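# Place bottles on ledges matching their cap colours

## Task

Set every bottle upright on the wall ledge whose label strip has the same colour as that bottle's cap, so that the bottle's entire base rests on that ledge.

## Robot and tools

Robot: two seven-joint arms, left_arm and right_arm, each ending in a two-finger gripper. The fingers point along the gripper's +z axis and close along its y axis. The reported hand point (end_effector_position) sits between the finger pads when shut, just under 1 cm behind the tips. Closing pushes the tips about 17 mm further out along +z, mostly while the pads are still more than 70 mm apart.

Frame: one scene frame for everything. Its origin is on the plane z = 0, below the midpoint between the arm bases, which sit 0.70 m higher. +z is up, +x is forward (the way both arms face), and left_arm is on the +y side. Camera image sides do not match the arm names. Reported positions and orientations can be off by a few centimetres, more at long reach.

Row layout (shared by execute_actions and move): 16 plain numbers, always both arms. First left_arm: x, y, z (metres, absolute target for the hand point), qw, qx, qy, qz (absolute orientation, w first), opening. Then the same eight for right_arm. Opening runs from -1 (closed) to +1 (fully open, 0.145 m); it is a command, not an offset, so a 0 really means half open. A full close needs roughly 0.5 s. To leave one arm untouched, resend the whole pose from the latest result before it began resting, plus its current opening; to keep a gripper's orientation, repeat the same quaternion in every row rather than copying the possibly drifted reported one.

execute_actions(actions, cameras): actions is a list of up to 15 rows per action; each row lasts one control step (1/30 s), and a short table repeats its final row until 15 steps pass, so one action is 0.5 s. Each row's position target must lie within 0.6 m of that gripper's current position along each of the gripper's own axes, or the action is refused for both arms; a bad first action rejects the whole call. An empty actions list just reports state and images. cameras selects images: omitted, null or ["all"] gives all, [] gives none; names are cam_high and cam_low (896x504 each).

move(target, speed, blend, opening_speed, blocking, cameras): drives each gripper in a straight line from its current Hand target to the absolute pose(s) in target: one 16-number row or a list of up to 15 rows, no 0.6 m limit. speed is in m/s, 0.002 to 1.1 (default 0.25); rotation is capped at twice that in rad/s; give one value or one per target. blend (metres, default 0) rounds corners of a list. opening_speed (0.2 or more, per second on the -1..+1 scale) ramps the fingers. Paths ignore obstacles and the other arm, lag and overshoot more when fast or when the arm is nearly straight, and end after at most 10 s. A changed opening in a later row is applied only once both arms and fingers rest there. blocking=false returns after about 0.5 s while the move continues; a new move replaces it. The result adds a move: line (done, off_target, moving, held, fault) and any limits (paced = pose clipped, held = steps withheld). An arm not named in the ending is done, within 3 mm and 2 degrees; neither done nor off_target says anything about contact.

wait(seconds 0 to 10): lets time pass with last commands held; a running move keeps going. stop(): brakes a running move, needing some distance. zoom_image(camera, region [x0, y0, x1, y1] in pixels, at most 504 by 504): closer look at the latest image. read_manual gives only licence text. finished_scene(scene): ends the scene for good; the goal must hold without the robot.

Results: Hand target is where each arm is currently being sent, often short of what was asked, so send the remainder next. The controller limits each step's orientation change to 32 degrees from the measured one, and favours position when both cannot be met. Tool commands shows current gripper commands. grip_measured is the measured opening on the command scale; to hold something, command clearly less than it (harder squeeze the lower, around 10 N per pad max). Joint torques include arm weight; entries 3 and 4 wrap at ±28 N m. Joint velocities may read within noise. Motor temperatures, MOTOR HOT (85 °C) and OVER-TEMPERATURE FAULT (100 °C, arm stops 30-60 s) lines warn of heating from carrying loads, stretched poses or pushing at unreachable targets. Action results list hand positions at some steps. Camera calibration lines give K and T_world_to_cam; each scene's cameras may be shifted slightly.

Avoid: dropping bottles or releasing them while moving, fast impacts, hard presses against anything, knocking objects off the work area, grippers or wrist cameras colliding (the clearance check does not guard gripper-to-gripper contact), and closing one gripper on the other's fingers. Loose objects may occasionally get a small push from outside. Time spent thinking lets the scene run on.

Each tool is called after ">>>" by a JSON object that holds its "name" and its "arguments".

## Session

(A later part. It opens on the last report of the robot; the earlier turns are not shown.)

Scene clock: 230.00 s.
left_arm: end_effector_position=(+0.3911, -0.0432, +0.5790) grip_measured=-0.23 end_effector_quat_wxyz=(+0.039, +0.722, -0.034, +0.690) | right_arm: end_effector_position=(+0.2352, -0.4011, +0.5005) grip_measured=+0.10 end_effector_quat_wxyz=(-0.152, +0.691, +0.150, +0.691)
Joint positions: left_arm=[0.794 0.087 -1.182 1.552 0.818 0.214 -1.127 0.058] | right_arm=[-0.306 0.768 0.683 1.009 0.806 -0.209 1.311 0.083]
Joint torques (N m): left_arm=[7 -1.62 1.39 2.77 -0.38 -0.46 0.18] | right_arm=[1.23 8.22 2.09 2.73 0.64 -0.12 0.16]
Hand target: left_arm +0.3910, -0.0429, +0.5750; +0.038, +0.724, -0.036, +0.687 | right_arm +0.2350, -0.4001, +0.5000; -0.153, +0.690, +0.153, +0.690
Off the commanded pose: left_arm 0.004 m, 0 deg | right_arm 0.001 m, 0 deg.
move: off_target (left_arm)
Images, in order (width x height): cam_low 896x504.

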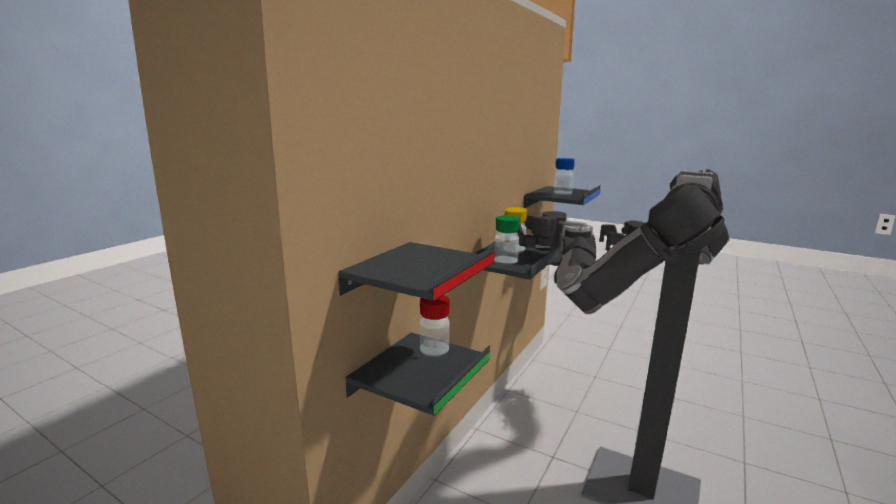

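>>> {"name": "move", "arguments": {"target": [[0.391, -0.043, 0.5795, 0.037, 0.7061, -0.037, 0.7061, 0.05, 0.25, -0.30, 0.47, -0.122, 0.6965, 0.122, 0.6965, 0.1]], "speed": 0.1, "opening_speed": 0.7, "cameras": []}}

>>> {"name": "move", "arguments": {"target": [[0.30, -0.034, 0.587, 0.037, 0.7061, -0.037, 0.7061, 0.05, 0.30, -0.20, 0.47, -0.109, 0.6986, 0.109, 0.6986, 0.1],[0.31, 0.09, 0.60, 0.109, 0.6986, -0.109, 0.6986, 0.2, 0.30, -0.20, 0.48, -0.109, 0.6986, 0.109, 0.6986, 0.1],[0.32, 0.19, 0.58, 0.109, 0.6986, -0.109, 0.6986, 0.2, 0.32, -0.20, 0.56, -0.109, 0.6986, 0.109, 0.6986, 0.1]], "speed": 0.2}}

>>> {"name": "zoom_image", "arguments": {"camera": "cam_high", "region": [450, 210, 590, 330]}}

>>> {"name": "zoom_image", "arguments": {"camera": "cam_low", "region": [440, 180, 600, 300]}}

Scene clock: 249.43 s.
left_arm: end_effector_position=(+0.3907, -0.0433, +0.5826) grip_measured=+0.05 end_effector_quat_wxyz=(+0.039, +0.705, -0.034, +0.708) | right_arm: end_effector_position=(+0.2496, -0.2993, +0.4702) grip_measured=+0.10 end_effector_quat_wxyz=(-0.124, +0.695, +0.123, +0.697)
Joint positions: left_arm=[0.794 0.091 -1.201 1.544 0.774 0.173 -1.123 0.079] | right_arm=[-0.416 0.405 0.585 1.503 0.566 -0.198 0.926 0.083]
Joint torques (N m): left_arm=[7.64 -1.41 1.44 2.81 -0.39 -0.41 0.23] | right_arm=[0.75 4.92 2.25 3.74 0.53 -0.1 -0.16]
Hand target: left_arm +0.3910, -0.0429, +0.5795; +0.037, +0.706, -0.037, +0.706 | right_arm +0.2500, -0.3001, +0.4700; -0.122, +0.697, +0.122, +0.697
Off the commanded pose: left_arm 0.003 m, 0 deg | right_arm 0.001 m, 0 deg.
move: done
No camera images: "cameras" was empty.

Scene clock: 253.30 s.
left_arm: end_effector_position=(+0.3207, +0.1920, +0.5813) grip_measured=+0.20 end_effector_quat_wxyz=(+0.104, +0.698, -0.109, +0.700) | right_arm: end_effector_position=(+0.3206, -0.2005, +0.5627) grip_measured=+0.10 end_effector_quat_wxyz=(-0.108, +0.695, +0.108, +0.702)
Joint positions: left_arm=[0.498 1.42 -1.074 2.088 1.136 -0.411 -0.42 0.09] | right_arm=[0.348 1.385 -0.982 2.008 1.098 -0.476 -0.368 0.083]
Joint torques (N m): left_arm=[3.89 3.68 2.15 2.4 0 -0.67 0.24] | right_arm=[2.65 4.81 2.91 1.65 -0.01 -0.29 0.16]
Motor temperatures (°C): left_arm=[26 22 24 21 22 24 21] | right_arm=[23 26 24 20 21 20 26]
Hand target: left_arm +0.3200, +0.1900, +0.5799; +0.109, +0.699, -0.109, +0.699 | right_arm +0.3200, -0.2000, +0.5600; -0.109, +0.699, +0.109, +0.699
Off the commanded pose: left_arm 0.002 m, 1 deg | right_arm 0.003 m, 1 deg.
move: done

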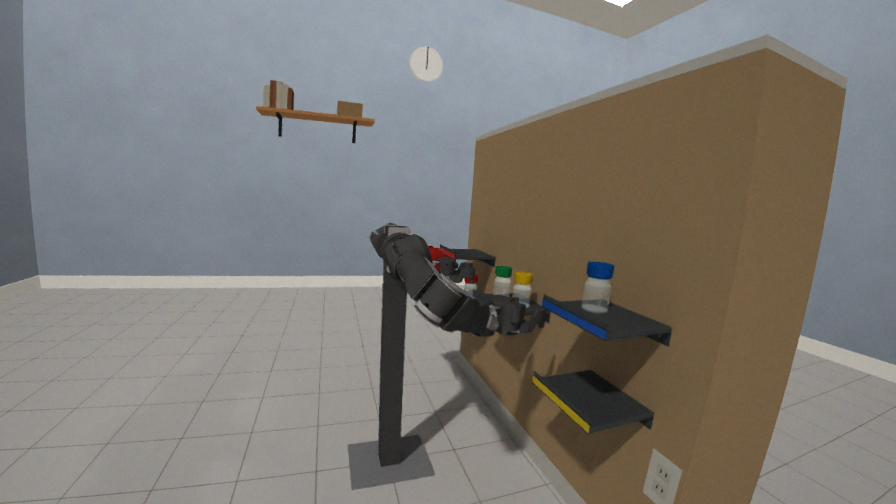

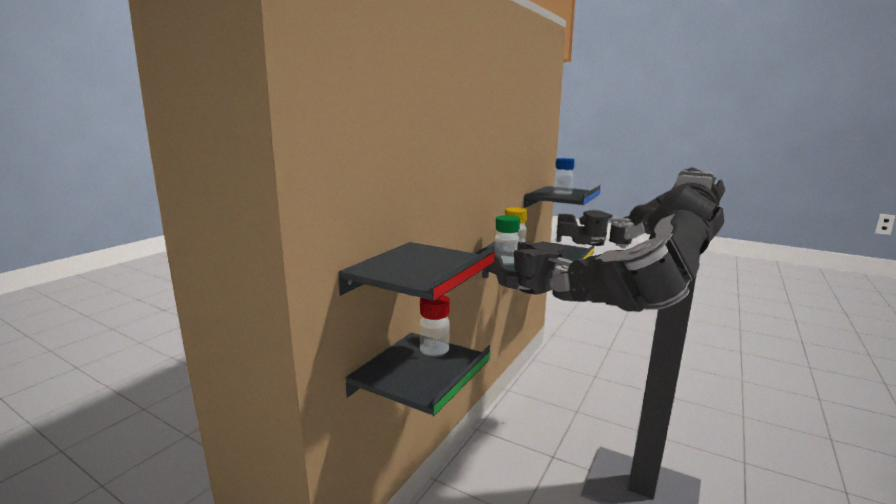

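Scaled by 3.600 from the camera's 896x504 image, which has a finer 1280x720 frame.

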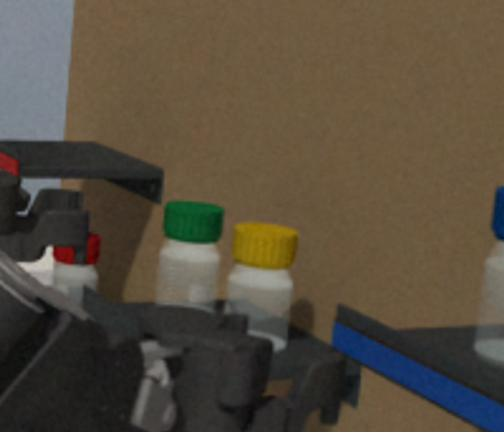

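Scaled by 3.150 from the camera's 896x504 image, which has a finer 1280x720 frame.

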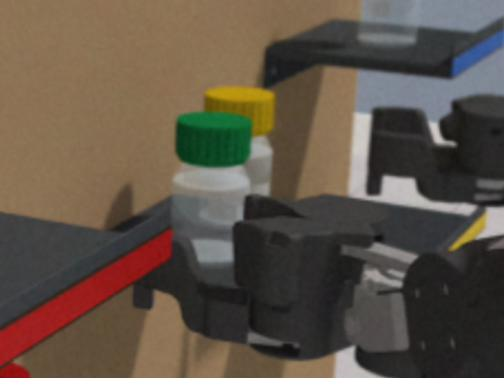

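>>> {"name": "move", "arguments": {"target": [[0.31, 0.20, 0.505, 0.087, 0.7017, -0.087, 0.7017, 0.3, 0.32, -0.19, 0.588, -0.109, 0.6986, 0.109, 0.6986, 0.1],[0.303, 0.34, 0.502, 0.087, 0.7017, -0.087, 0.7017, 0.3, 0.315, -0.10, 0.590, -0.074, 0.7032, 0.074, 0.7032, 0.1],[0.305, 0.372, 0.497, 0.087, 0.7017, -0.087, 0.7017, 0.3, 0.325, -0.074, 0.588, -0.074, 0.7032, 0.074, 0.7032, 0.1]], "speed": 0.2}}

>>> {"name": "zoom_image", "arguments": {"camera": "cam_high", "region": [450, 210, 590, 330]}}

>>> {"name": "zoom_image", "arguments": {"camera": "cam_low", "region": [340, 180, 600, 400]}}

Scene clock: 278.87 s.
left_arm: end_effector_position=(+0.3056, +0.3736, +0.4993) grip_measured=+0.30 end_effector_quat_wxyz=(+0.083, +0.700, -0.089, +0.703) | right_arm: end_effector_position=(+0.3248, -0.0732, +0.5893) grip_measured=+0.10 end_effector_quat_wxyz=(-0.078, +0.702, +0.074, +0.704)
Joint positions: left_arm=[-0.127 1.324 -0.567 1.217 1.548 -0.74 0.529 0.098] | right_arm=[0.548 0.765 -1.073 2.176 0.841 0.122 -0.96 0.083]
Joint torques (N m): left_arm=[3.68 7.13 2.14 0.61 0.36 -0.41 0.23] | right_arm=[3.76 1.33 2.61 2.54 -0.45 -0.11 -0.13]
Hand target: left_arm +0.3050, +0.3720, +0.4971; +0.087, +0.702, -0.087, +0.702 | right_arm +0.3250, -0.0740, +0.5880; -0.074, +0.703, +0.074, +0.703
Off the commanded pose: left_arm 0.003 m, 1 deg | right_arm 0.002 m, 0 deg.
move: done

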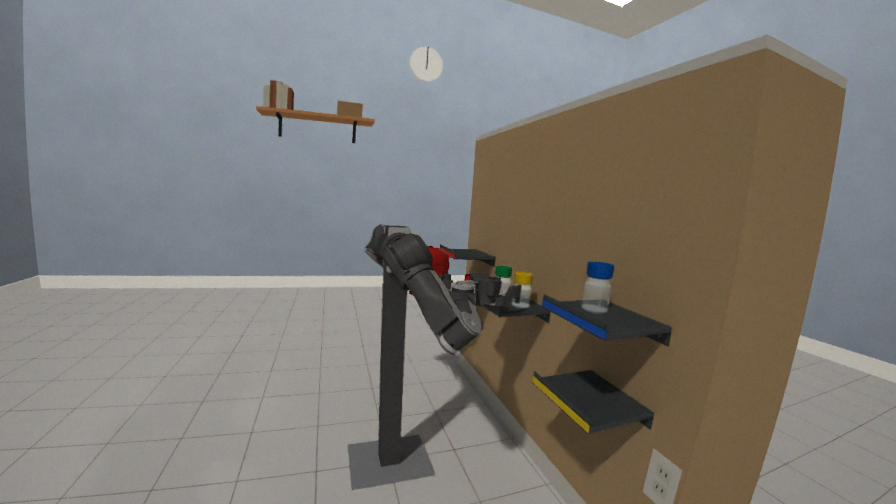

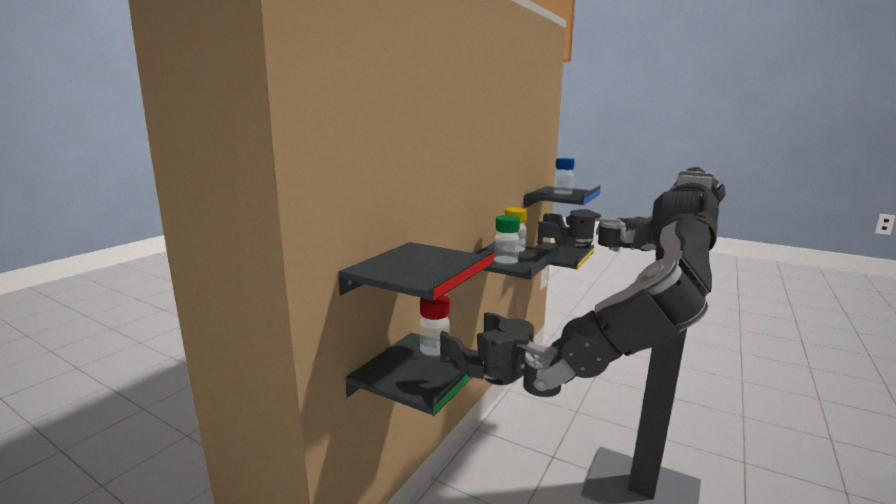

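Scaled by 3.600 from the camera's 896x504 image, which has a finer 1280x720 frame.

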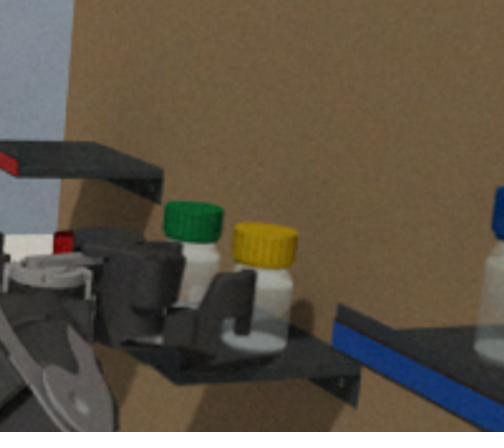

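Scaled by 1.938 from the camera's 896x504 image, which has a finer 1280x720 frame.

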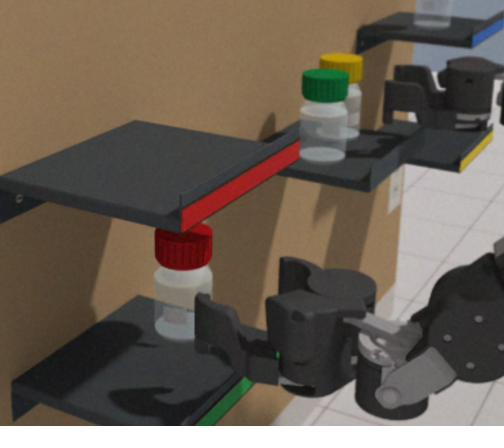

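>>> {"name": "move", "arguments": {"target": [[0.395, 0.350, 0.496, 0.087, 0.7017, -0.087, 0.7017, 0.3, 0.399, -0.0575, 0.587, -0.074, 0.7032, 0.074, 0.7032, 0.1],[0.395, 0.350, 0.496, 0.087, 0.7017, -0.087, 0.7017, -0.65, 0.399, -0.0575, 0.587, -0.074, 0.7032, 0.074, 0.7032, -0.65]], "speed": 0.12, "opening_speed": 1.0}}

>>> {"name": "zoom_image", "arguments": {"camera": "cam_high", "region": [450, 210, 590, 330]}}

>>> {"name": "zoom_image", "arguments": {"camera": "cam_low", "region": [340, 180, 600, 400]}}

Scene clock: 301.00 s.
left_arm: end_effector_position=(+0.3960, +0.3508, +0.4993) grip_measured=-0.32 end_effector_quat_wxyz=(+0.086, +0.698, -0.086, +0.705) | right_arm: end_effector_position=(+0.3989, -0.0572, +0.5870) grip_measured=-0.26 end_effector_quat_wxyz=(-0.073, +0.703, +0.075, +0.703)
Joint positions: left_arm=[0.439 1.015 -0.718 0.929 1.268 -0.459 0.503 0.051] | right_arm=[0.75 0.576 -1.073 1.804 0.917 0.121 -0.803 0.056]
Joint torques (N m): left_arm=[5.87 6.5 1.8 1.52 0.32 -0.45 0.15] | right_arm=[5.6 0.78 3.86 2.74 -0.3 -0.4 0.01]
Hand target: left_arm +0.3950, +0.3500, +0.4961; +0.087, +0.702, -0.087, +0.702 | right_arm +0.3990, -0.0575, +0.5870; -0.074, +0.703, +0.074, +0.703
Off the commanded pose: left_arm 0.004 m, 1 deg | right_arm 0.000 m, 0 deg.
move: off_target (left_arm); target 2's new opening was sent with left_arm's hand 0.004 m and 1 deg from that target

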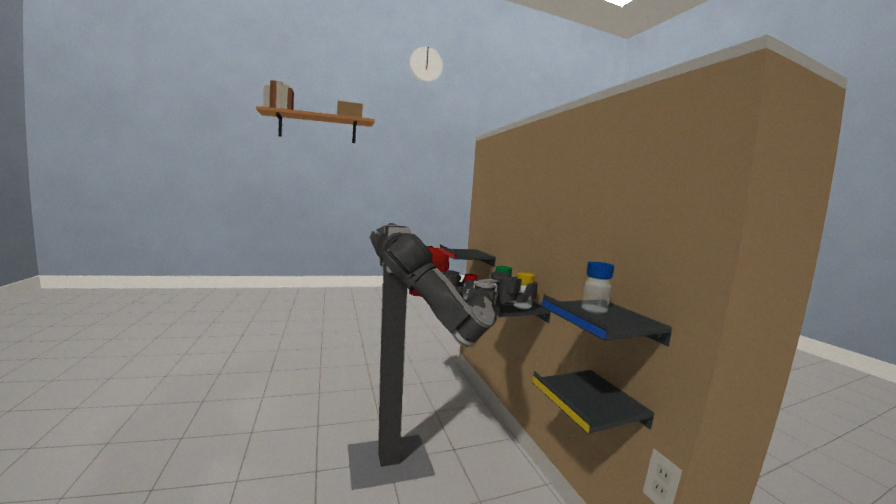

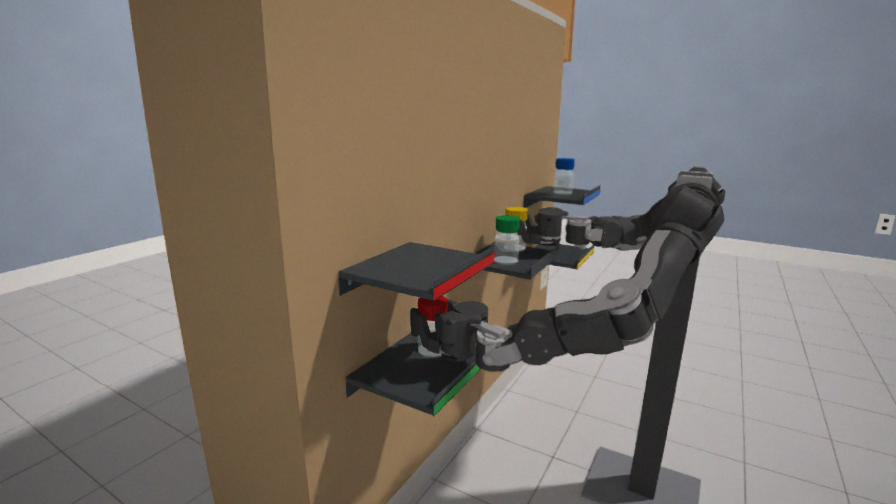

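Scaled by 3.600 from the camera's 896x504 image, which has a finer 1280x720 frame.

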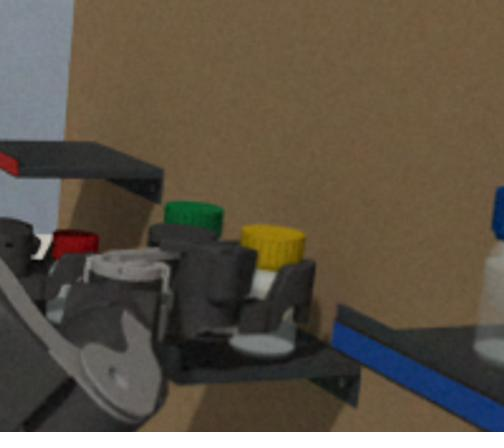

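Scaled by 1.938 from the camera's 896x504 image, which has a finer 1280x720 frame.

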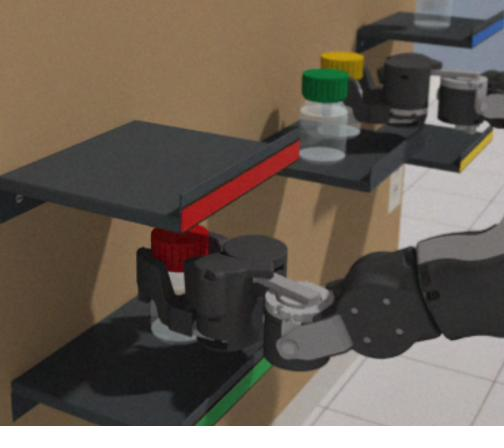

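>>> {"name": "move", "arguments": {"target": [[0.395, 0.350, 0.526, 0.087, 0.7017, -0.087, 0.7017, -0.65, 0.398, -0.058, 0.632, -0.074, 0.7032, 0.074, 0.7032, -0.65],[0.36, 0.20, 0.53, 0.087, 0.7017, -0.087, 0.7017, -0.65, 0.36, -0.195, 0.63, -0.087, 0.7017, 0.087, 0.7017, -0.65],[0.35, 0.195, 0.735, 0.109, 0.6986, -0.109, 0.6986, -0.65, 0.36, -0.20, 0.53, -0.087, 0.7017, 0.087, 0.7017, -0.65],[0.37, 0.28, 0.735, 0.13, 0.695, -0.13, 0.695, -0.65, 0.38, -0.30, 0.53, -0.087, 0.7017, 0.087, 0.7017, -0.65],[0.385, 0.38, 0.725, 0.153, 0.690, -0.153, 0.690, -0.65, 0.385, -0.385, 0.515, -0.087, 0.7017, 0.087, 0.7017, -0.65]], "speed": [0.1, 0.2, 0.2, 0.2, 0.2]}}

>>> {"name": "zoom_image", "arguments": {"camera": "cam_high", "region": [500, 240, 680, 430]}}

>>> {"name": "zoom_image", "arguments": {"camera": "cam_low", "region": [340, 140, 600, 320]}}

Scene clock: 323.13 s.
left_arm: end_effector_position=(+0.3849, +0.3820, +0.7235) grip_measured=-0.32 end_effector_quat_wxyz=(+0.149, +0.694, -0.151, +0.688) | right_arm: end_effector_position=(+0.3840, -0.3850, +0.5115) grip_measured=-0.26 end_effector_quat_wxyz=(-0.085, +0.706, +0.088, +0.697)
Joint positions: left_arm=[0.954 1.306 -0.527 1.026 1.192 0.293 0.846 0.051] | right_arm=[0.502 1.106 -0.826 0.847 1.416 -0.455 0.637 0.056]
Joint torques (N m): left_arm=[7.03 4.5 3 2.07 0.59 -0.46 0.23] | right_arm=[5.1 7.37 4.27 1.02 0.63 -0.4 0.17]
Hand target: left_arm +0.3850, +0.3800, +0.7249; +0.153, +0.690, -0.153, +0.690 | right_arm +0.3850, -0.3851, +0.5150; -0.087, +0.702, +0.087, +0.702
Off the commanded pose: left_arm 0.002 m, 1 deg | right_arm 0.004 m, 1 deg.
move: off_target (right_arm)

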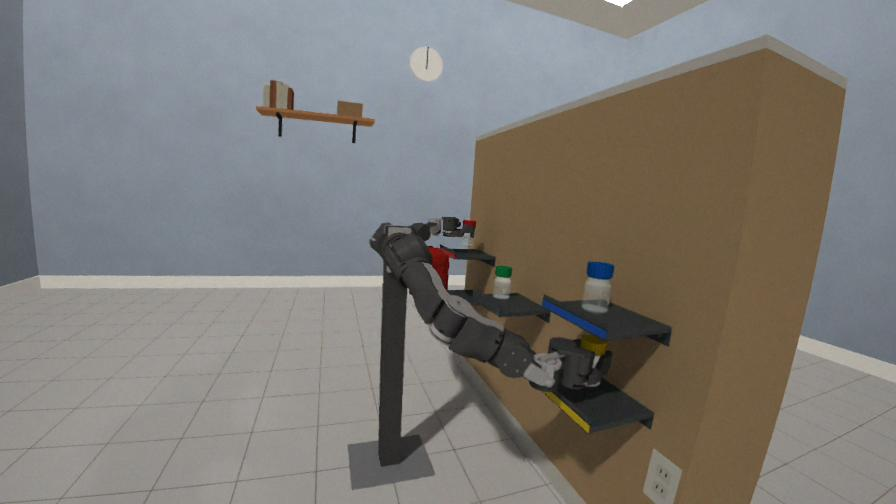

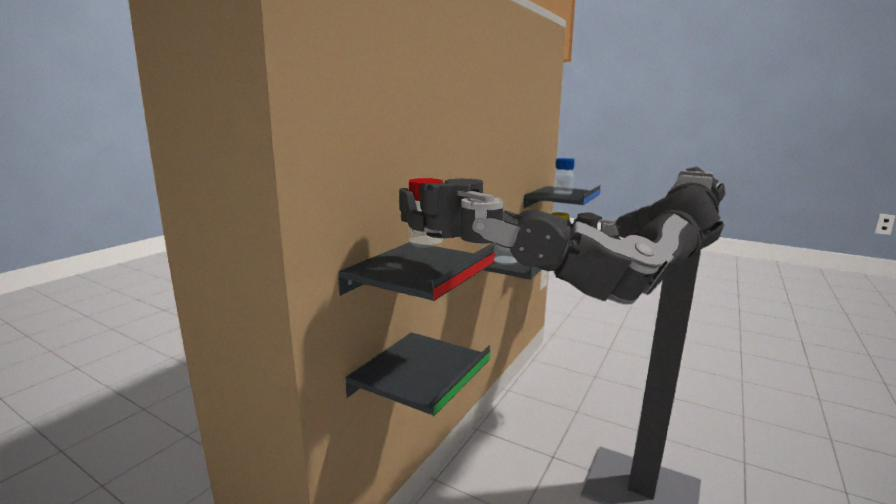

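Scaled by 2.653 from the camera's 896x504 image, which has a finer 1280x720 frame.

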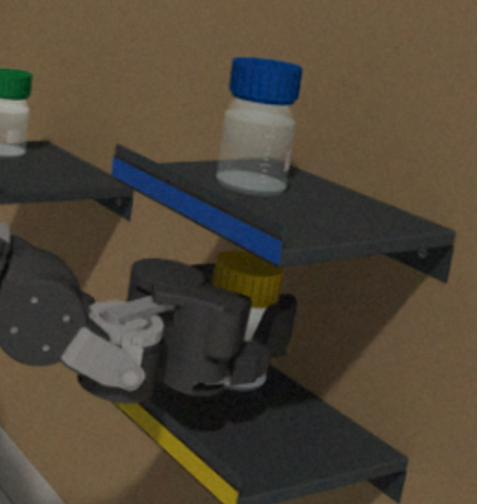

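Scaled by 1.938 from the camera's 896x504 image, which has a finer 1280x720 frame.

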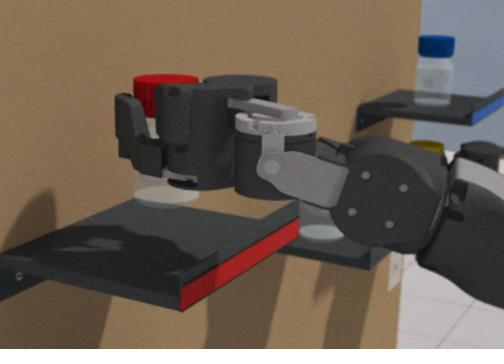

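>>> {"name": "move", "arguments": {"target": [[0.385, 0.38, 0.703, 0.153, 0.690, -0.153, 0.690, -0.65, 0.385, -0.385, 0.499, -0.087, 0.7017, 0.087, 0.7017, -0.65]], "speed": 0.1, "cameras": []}}

>>> {"name": "move", "arguments": {"target": [[0.385, 0.38, 0.699, 0.153, 0.690, -0.153, 0.690, -0.65, 0.385, -0.385, 0.495, -0.087, 0.7017, 0.087, 0.7017, -0.65]], "speed": 0.05}}

>>> {"name": "zoom_image", "arguments": {"camera": "cam_low", "region": [340, 140, 600, 320]}}

>>> {"name": "zoom_image", "arguments": {"camera": "cam_high", "region": [500, 240, 680, 430]}}

Scene clock: 333.30 s.
left_arm: end_effector_position=(+0.3853, +0.3796, +0.6999) grip_measured=-0.32 end_effector_quat_wxyz=(+0.155, +0.695, -0.153, +0.686) | right_arm: end_effector_position=(+0.3838, -0.3851, +0.4946) grip_measured=-0.26 end_effector_quat_wxyz=(-0.087, +0.708, +0.086, +0.695)
Joint positions: left_arm=[0.844 1.307 -0.511 1.033 1.23 0.214 0.844 0.051] | right_arm=[0.506 1.046 -0.826 0.759 1.407 -0.478 0.68 0.056]
Joint torques (N m): left_arm=[6.24 6.45 3.73 2.44 0.7 -0.63 -0.01] | right_arm=[5.34 7.05 4.08 0.96 0.56 -0.6 0.15]
Hand target: left_arm +0.3850, +0.3800, +0.7031; +0.153, +0.690, -0.153, +0.690 | right_arm +0.3850, -0.3850, +0.4990; -0.087, +0.702, +0.087, +0.702
Off the commanded pose: left_arm 0.003 m, 1 deg | right_arm 0.005 m, 1 deg.
move: off_target (right_arm)
No camera images: "cameras" was empty.

Scene clock: 334.00 s.
left_arm: end_effector_position=(+0.3853, +0.3795, +0.6962) grip_measured=-0.32 end_effector_quat_wxyz=(+0.155, +0.694, -0.154, +0.686) | right_arm: end_effector_position=(+0.3837, -0.3855, +0.4909) grip_measured=-0.26 end_effector_quat_wxyz=(-0.087, +0.708, +0.086, +0.695)
Joint positions: left_arm=[0.827 1.307 -0.511 1.033 1.236 0.199 0.843 0.051] | right_arm=[0.508 1.031 -0.826 0.735 1.405 -0.486 0.693 0.056]
Joint torques (N m): left_arm=[6 6.63 3.73 2.43 0.74 -0.61 -0.02] | right_arm=[5.37 6.76 3.97 0.95 0.56 -0.59 0.17]
Hand target: left_arm +0.3850, +0.3800, +0.6991; +0.153, +0.690, -0.153, +0.690 | right_arm +0.3850, -0.3850, +0.4949; -0.087, +0.702, +0.087, +0.702
Off the commanded pose: left_arm 0.003 m, 1 deg | right_arm 0.004 m, 1 deg.
move: off_target (right_arm)

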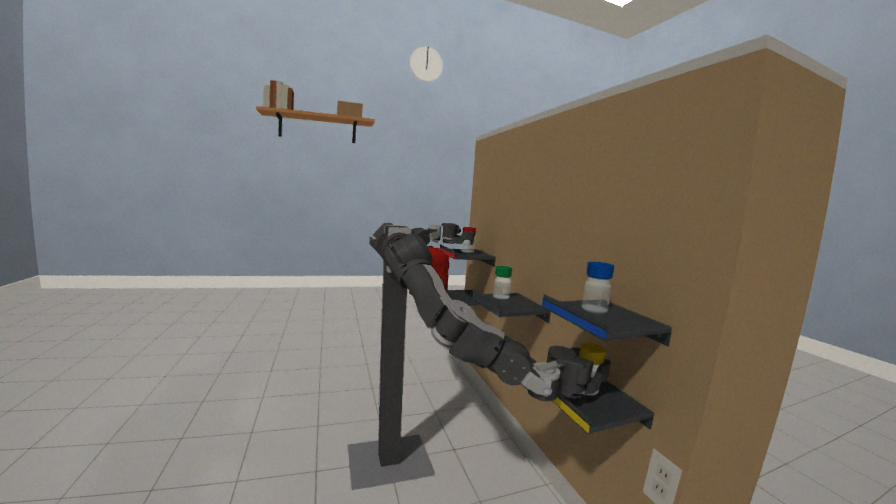

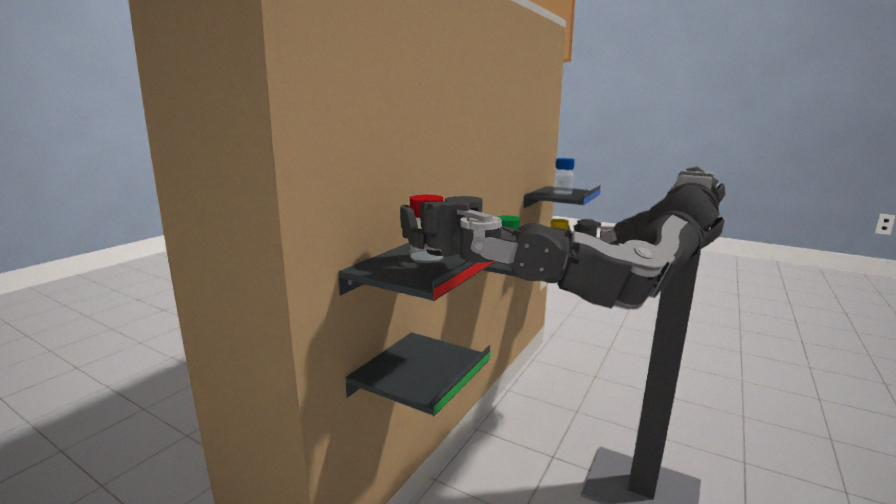

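Scaled by 1.938 from the camera's 896x504 image, which has a finer 1280x720 frame.

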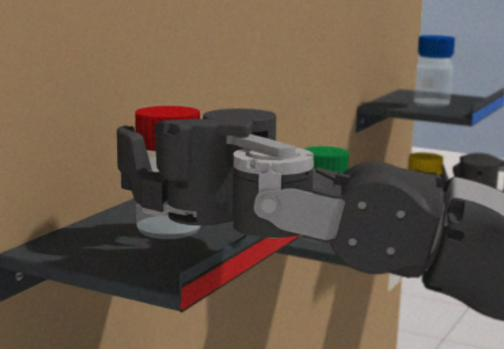

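Scaled by 2.653 from the camera's 896x504 image, which has a finer 1280x720 frame.

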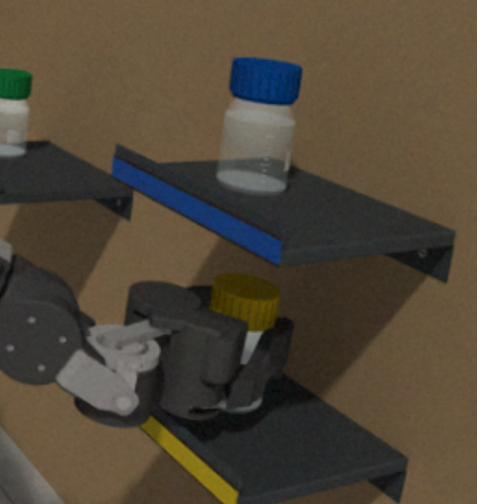

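>>> {"name": "move", "arguments": {"target": [[0.385, 0.38, 0.696, 0.153, 0.690, -0.153, 0.690, -0.65, 0.385, -0.385, 0.492, -0.087, 0.7017, 0.087, 0.7017, -0.65]], "speed": 0.05, "cameras": []}}

>>> {"name": "move", "arguments": {"target": [[0.385, 0.38, 0.693, 0.153, 0.690, -0.153, 0.690, -0.65, 0.385, -0.385, 0.489, -0.087, 0.7017, 0.087, 0.7017, -0.65]], "speed": 0.05}}

>>> {"name": "zoom_image", "arguments": {"camera": "cam_low", "region": [340, 140, 600, 320]}}

>>> {"name": "zoom_image", "arguments": {"camera": "cam_high", "region": [500, 240, 680, 430]}}

Scene clock: 345.67 s.
left_arm: end_effector_position=(+0.3853, +0.3793, +0.6933) grip_measured=-0.32 end_effector_quat_wxyz=(+0.155, +0.694, -0.154, +0.686) | right_arm: end_effector_position=(+0.3838, -0.3858, +0.4886) grip_measured=-0.26 end_effector_quat_wxyz=(-0.086, +0.707, +0.086, +0.696)
Joint positions: left_arm=[0.815 1.307 -0.511 1.033 1.241 0.187 0.843 0.051] | right_arm=[0.511 1.02 -0.826 0.716 1.404 -0.493 0.703 0.056]
Joint torques (N m): left_arm=[5.92 6.74 3.71 2.39 0.71 -0.63 -0.05] | right_arm=[5.37 6.58 3.63 0.98 0.57 -0.54 0.18]
Hand target: left_arm +0.3850, +0.3800, +0.6961; +0.153, +0.690, -0.153, +0.690 | right_arm +0.3849, -0.3851, +0.4920; -0.087, +0.702, +0.087, +0.702
Off the commanded pose: left_arm 0.003 m, 1 deg | right_arm 0.004 m, 1 deg.
move: off_target (right_arm)
No camera images: "cameras" was empty.

Scene clock: 346.37 s.
left_arm: end_effector_position=(+0.3851, +0.3794, +0.6929) grip_measured=-0.32 end_effector_quat_wxyz=(+0.155, +0.691, -0.154, +0.689) | right_arm: end_effector_position=(+0.3844, -0.3861, +0.4884) grip_measured=-0.26 end_effector_quat_wxyz=(-0.085, +0.704, +0.087, +0.700)
Joint positions: left_arm=[0.806 1.307 -0.511 1.033 1.252 0.171 0.842 0.051] | right_arm=[0.517 1.009 -0.826 0.696 1.404 -0.506 0.714 0.056]
Joint torques (N m): left_arm=[5.5 6.76 3.1 2.3 0.61 -0.53 -0.06] | right_arm=[4.97 6.18 3.11 0.79 0.54 -0.39 0.14]
Hand target: left_arm +0.3850, +0.3801, +0.6930; +0.153, +0.690, -0.153, +0.690 | right_arm +0.3850, -0.3850, +0.4890; -0.087, +0.702, +0.087, +0.702
Off the commanded pose: left_arm 0.001 m, 0 deg | right_arm 0.001 m, 0 deg.
move: done

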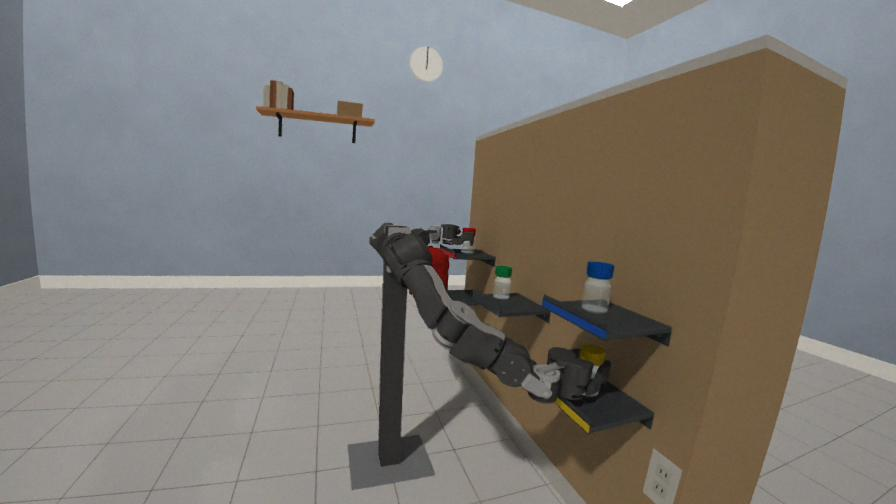

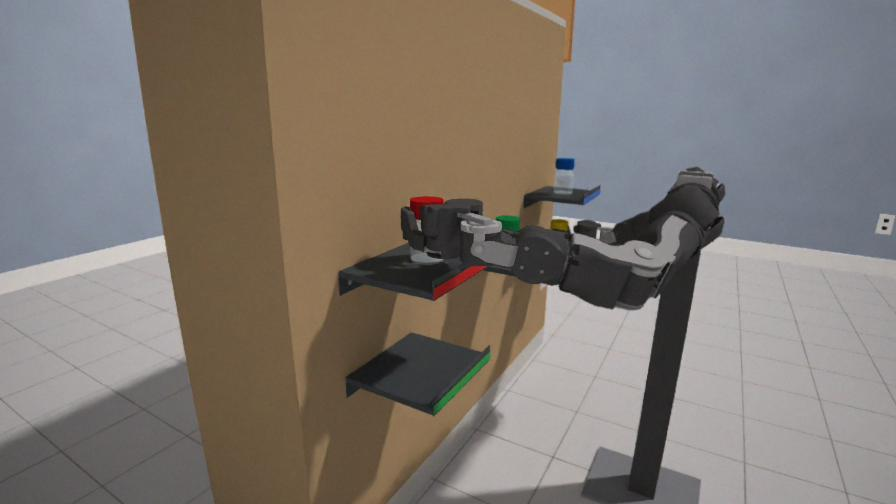

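Scaled by 1.938 from the camera's 896x504 image, which has a finer 1280x720 frame.

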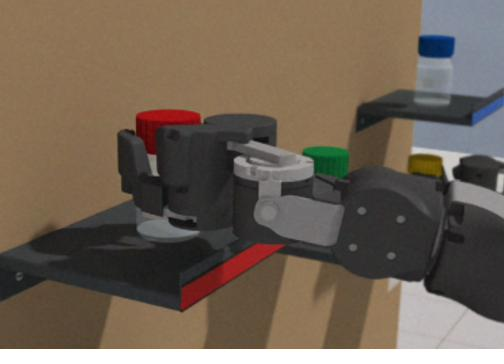

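Scaled by 2.653 from the camera's 896x504 image, which has a finer 1280x720 frame.

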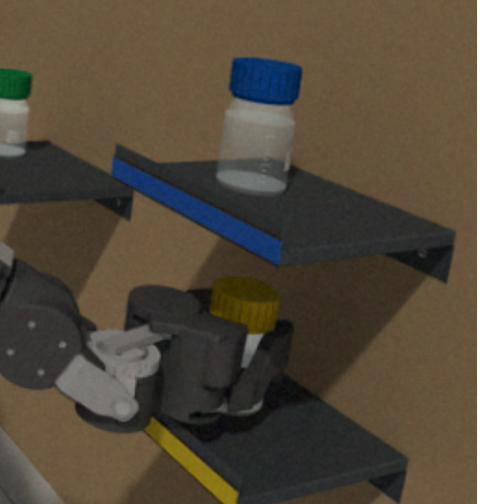

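>>> {"name": "move", "arguments": {"target": [0.385, 0.38, 0.694, 0.153, 0.690, -0.153, 0.690, 0.2, 0.385, -0.385, 0.490, -0.087, 0.7017, 0.087, 0.7017, 0.2], "speed": 0.1, "opening_speed": 1.0, "cameras": []}}

>>> {"name": "move", "arguments": {"target": [[0.296, 0.4215, 0.697, 0.153, 0.690, -0.153, 0.690, 0.2, 0.296, -0.4065, 0.497, -0.087, 0.7017, 0.087, 0.7017, 0.2],[0.30, 0.32, 0.705, 0.153, 0.690, -0.153, 0.690, 0.2, 0.24, -0.41, 0.50, -0.087, 0.7017, 0.087, 0.7017, 0.2],[0.32, 0.20, 0.66, 0.109, 0.6986, -0.109, 0.6986, 0.3, 0.24, -0.41, 0.50, -0.087, 0.7017, 0.087, 0.7017, 0.2],[0.31, 0.10, 0.60, 0.074, 0.7032, -0.074, 0.7032, 0.3, 0.24, -0.41, 0.50, -0.087, 0.7017, 0.087, 0.7017, 0.2],[0.312, 0.066, 0.59, 0.074, 0.7032, -0.074, 0.7032, 0.3, 0.24, -0.41, 0.50, -0.087, 0.7017, 0.087, 0.7017, 0.2]], "speed": 0.2}}

>>> {"name": "zoom_image", "arguments": {"camera": "cam_low", "region": [440, 160, 600, 300]}}

>>> {"name": "zoom_image", "arguments": {"camera": "cam_high", "region": [440, 210, 680, 430]}}

Scene clock: 371.87 s.
left_arm: end_effector_position=(+0.3850, +0.3793, +0.6930) grip_measured=+0.20 end_effector_quat_wxyz=(+0.155, +0.691, -0.154, +0.689) | right_arm: end_effector_position=(+0.3847, -0.3849, +0.4889) grip_measured=+0.20 end_effector_quat_wxyz=(-0.087, +0.703, +0.088, +0.700)
Joint positions: left_arm=[0.806 1.308 -0.511 1.034 1.252 0.171 0.842 0.09] | right_arm=[0.517 1.009 -0.826 0.7 1.405 -0.506 0.714 0.09]
Joint torques (N m): left_arm=[6.42 6.69 3.08 2.22 0.54 -0.39 -0.04] | right_arm=[4.79 7.32 3.12 1.2 0.53 -0.29 0.03]
Motor temperatures (°C): left_arm=[25 25 25 21 22 24 21] | right_arm=[23 26 24 19 21 20 21]
Hand target: left_arm +0.3850, +0.3800, +0.6940; +0.153, +0.690, -0.153, +0.690 | right_arm +0.3850, -0.3850, +0.4900; -0.087, +0.702, +0.087, +0.702
Off the commanded pose: left_arm 0.001 m, 0 deg | right_arm 0.001 m, 0 deg.
move: done
No camera images: "cameras" was empty.

Scene clock: 375.90 s.
left_arm: end_effector_position=(+0.3119, +0.0650, +0.5930) grip_measured=+0.30 end_effector_quat_wxyz=(+0.079, +0.700, -0.074, +0.706) | right_arm: end_effector_position=(+0.2396, -0.4102, +0.4981) grip_measured=+0.20 end_effector_quat_wxyz=(-0.087, +0.705, +0.085, +0.699)
Joint positions: left_arm=[0.96 0.813 -1.562 2.227 0.966 -0.093 -1.223 0.098] | right_arm=[-0.771 1.194 0.152 1.158 1.56 -0.692 0.829 0.09]
Joint torques (N m): left_arm=[5.18 0.91 1.62 2.25 -0.41 -0.18 -0.04] | right_arm=[0.99 6.55 4.37 0.61 0.46 -0.34 0.17]
Hand target: left_arm +0.3120, +0.0660, +0.5901; +0.074, +0.703, -0.074, +0.703 | right_arm +0.2400, -0.4101, +0.5000; -0.087, +0.702, +0.087, +0.702
Off the commanded pose: left_arm 0.003 m, 1 deg | right_arm 0.002 m, 1 deg.
joint sent to its limit (right arm) — joint 5 (forearm roll), upper limit. The joint targets still meet the commanded pose.
move: done

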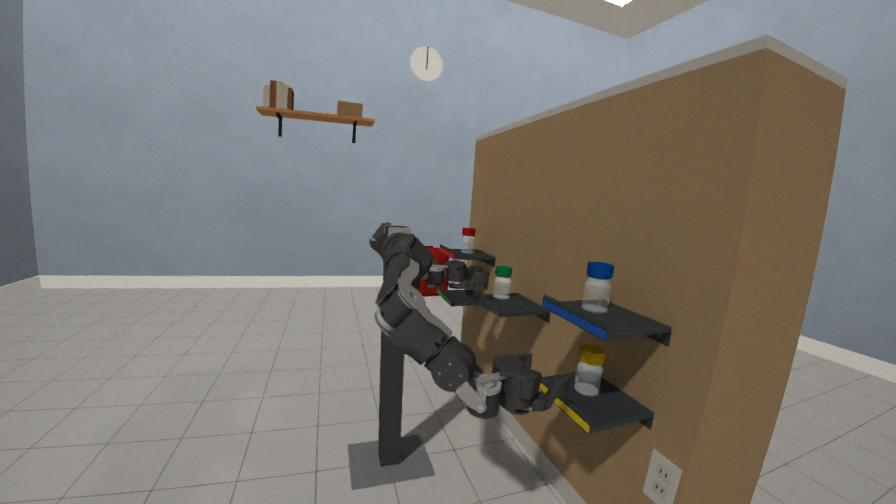

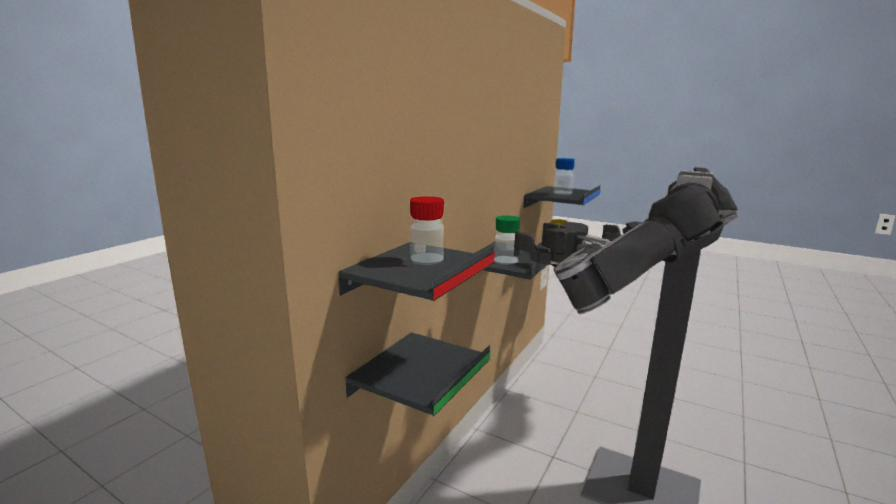

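Scaled by 3.150 from the camera's 896x504 image, which has a finer 1280x720 frame.

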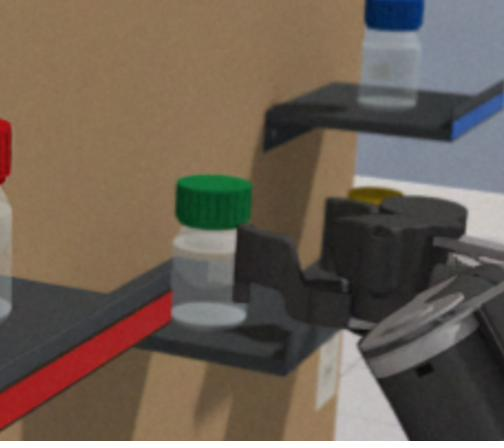

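Scaled by 2.100 from the camera's 896x504 image, which has a finer 1280x720 frame.

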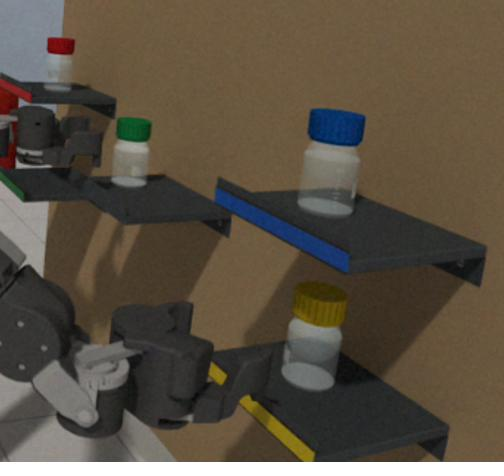

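>>> {"name": "move", "arguments": {"target": [[0.390, 0.0485, 0.587, 0.074, 0.7032, -0.074, 0.7032, 0.3, 0.24, -0.41, 0.50, -0.087, 0.7017, 0.087, 0.7017, 0.2],[0.390, 0.0485, 0.587, 0.074, 0.7032, -0.074, 0.7032, -0.65, 0.24, -0.41, 0.50, -0.087, 0.7017, 0.087, 0.7017, 0.2]], "speed": 0.12, "opening_speed": 1.0}}

>>> {"name": "zoom_image", "arguments": {"camera": "cam_low", "region": [440, 160, 600, 300]}}

>>> {"name": "zoom_image", "arguments": {"camera": "cam_high", "region": [440, 210, 580, 330]}}

Scene clock: 390.23 s.
left_arm: end_effector_position=(+0.3899, +0.0487, +0.5871) grip_measured=-0.36 end_effector_quat_wxyz=(+0.072, +0.703, -0.074, +0.704) | right_arm: end_effector_position=(+0.2396, -0.4102, +0.4981) grip_measured=+0.20 end_effector_quat_wxyz=(-0.087, +0.705, +0.085, +0.699)
Joint positions: left_arm=[1.077 0.633 -1.511 1.838 1.123 -0.117 -1.012 0.049] | right_arm=[-0.771 1.194 0.152 1.158 1.56 -0.692 0.829 0.09]
Joint torques (N m): left_arm=[8.27 0.49 3.08 2.29 -0.28 -0.45 0.19] | right_arm=[0.99 6.32 4.45 0.72 0.47 -0.36 0.15]
Hand target: left_arm +0.3900, +0.0484, +0.5870; +0.074, +0.703, -0.074, +0.703 | right_arm +0.2400, -0.4101, +0.5000; -0.087, +0.702, +0.087, +0.702
Off the commanded pose: left_arm 0.000 m, 0 deg | right_arm 0.002 m, 1 deg.
joint sent to its limit (right arm) — joint 5 (forearm roll), upper limit. The joint targets still meet the commanded pose.
move: done

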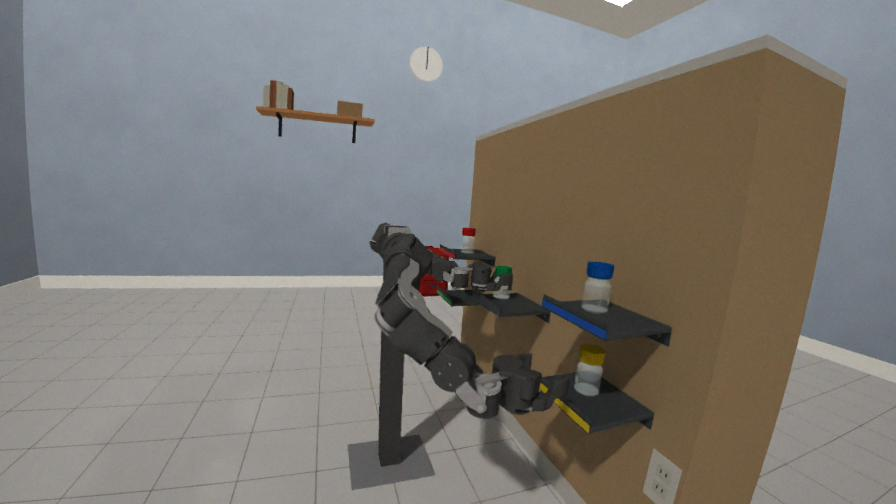

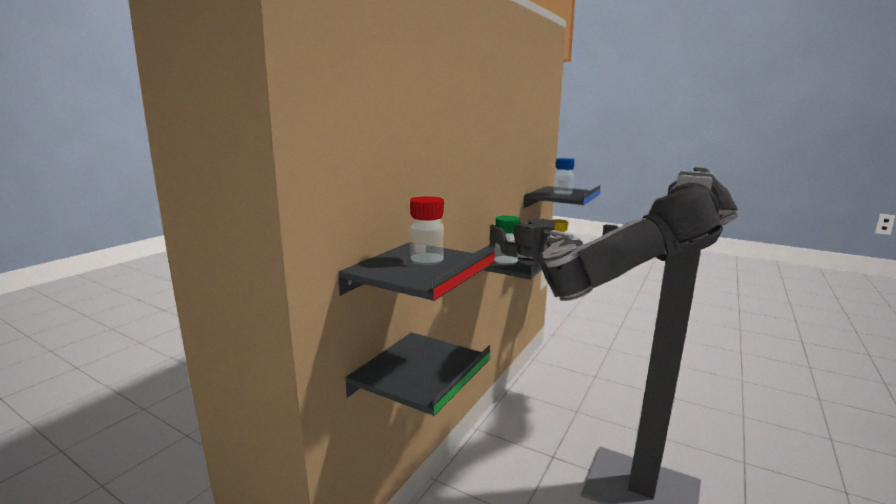

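Scaled by 3.150 from the camera's 896x504 image, which has a finer 1280x720 frame.

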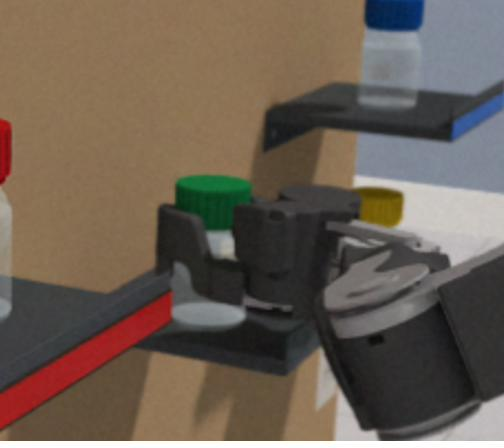

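Scaled by 3.600 from the camera's 896x504 image, which has a finer 1280x720 frame.

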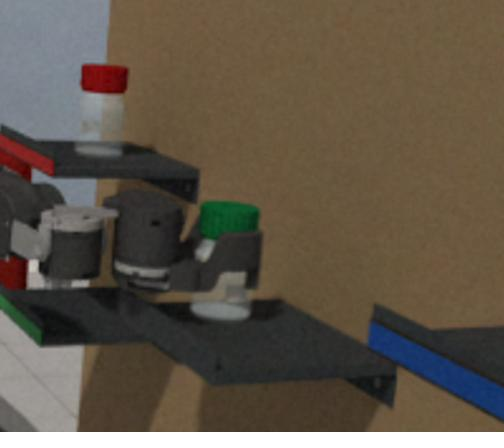

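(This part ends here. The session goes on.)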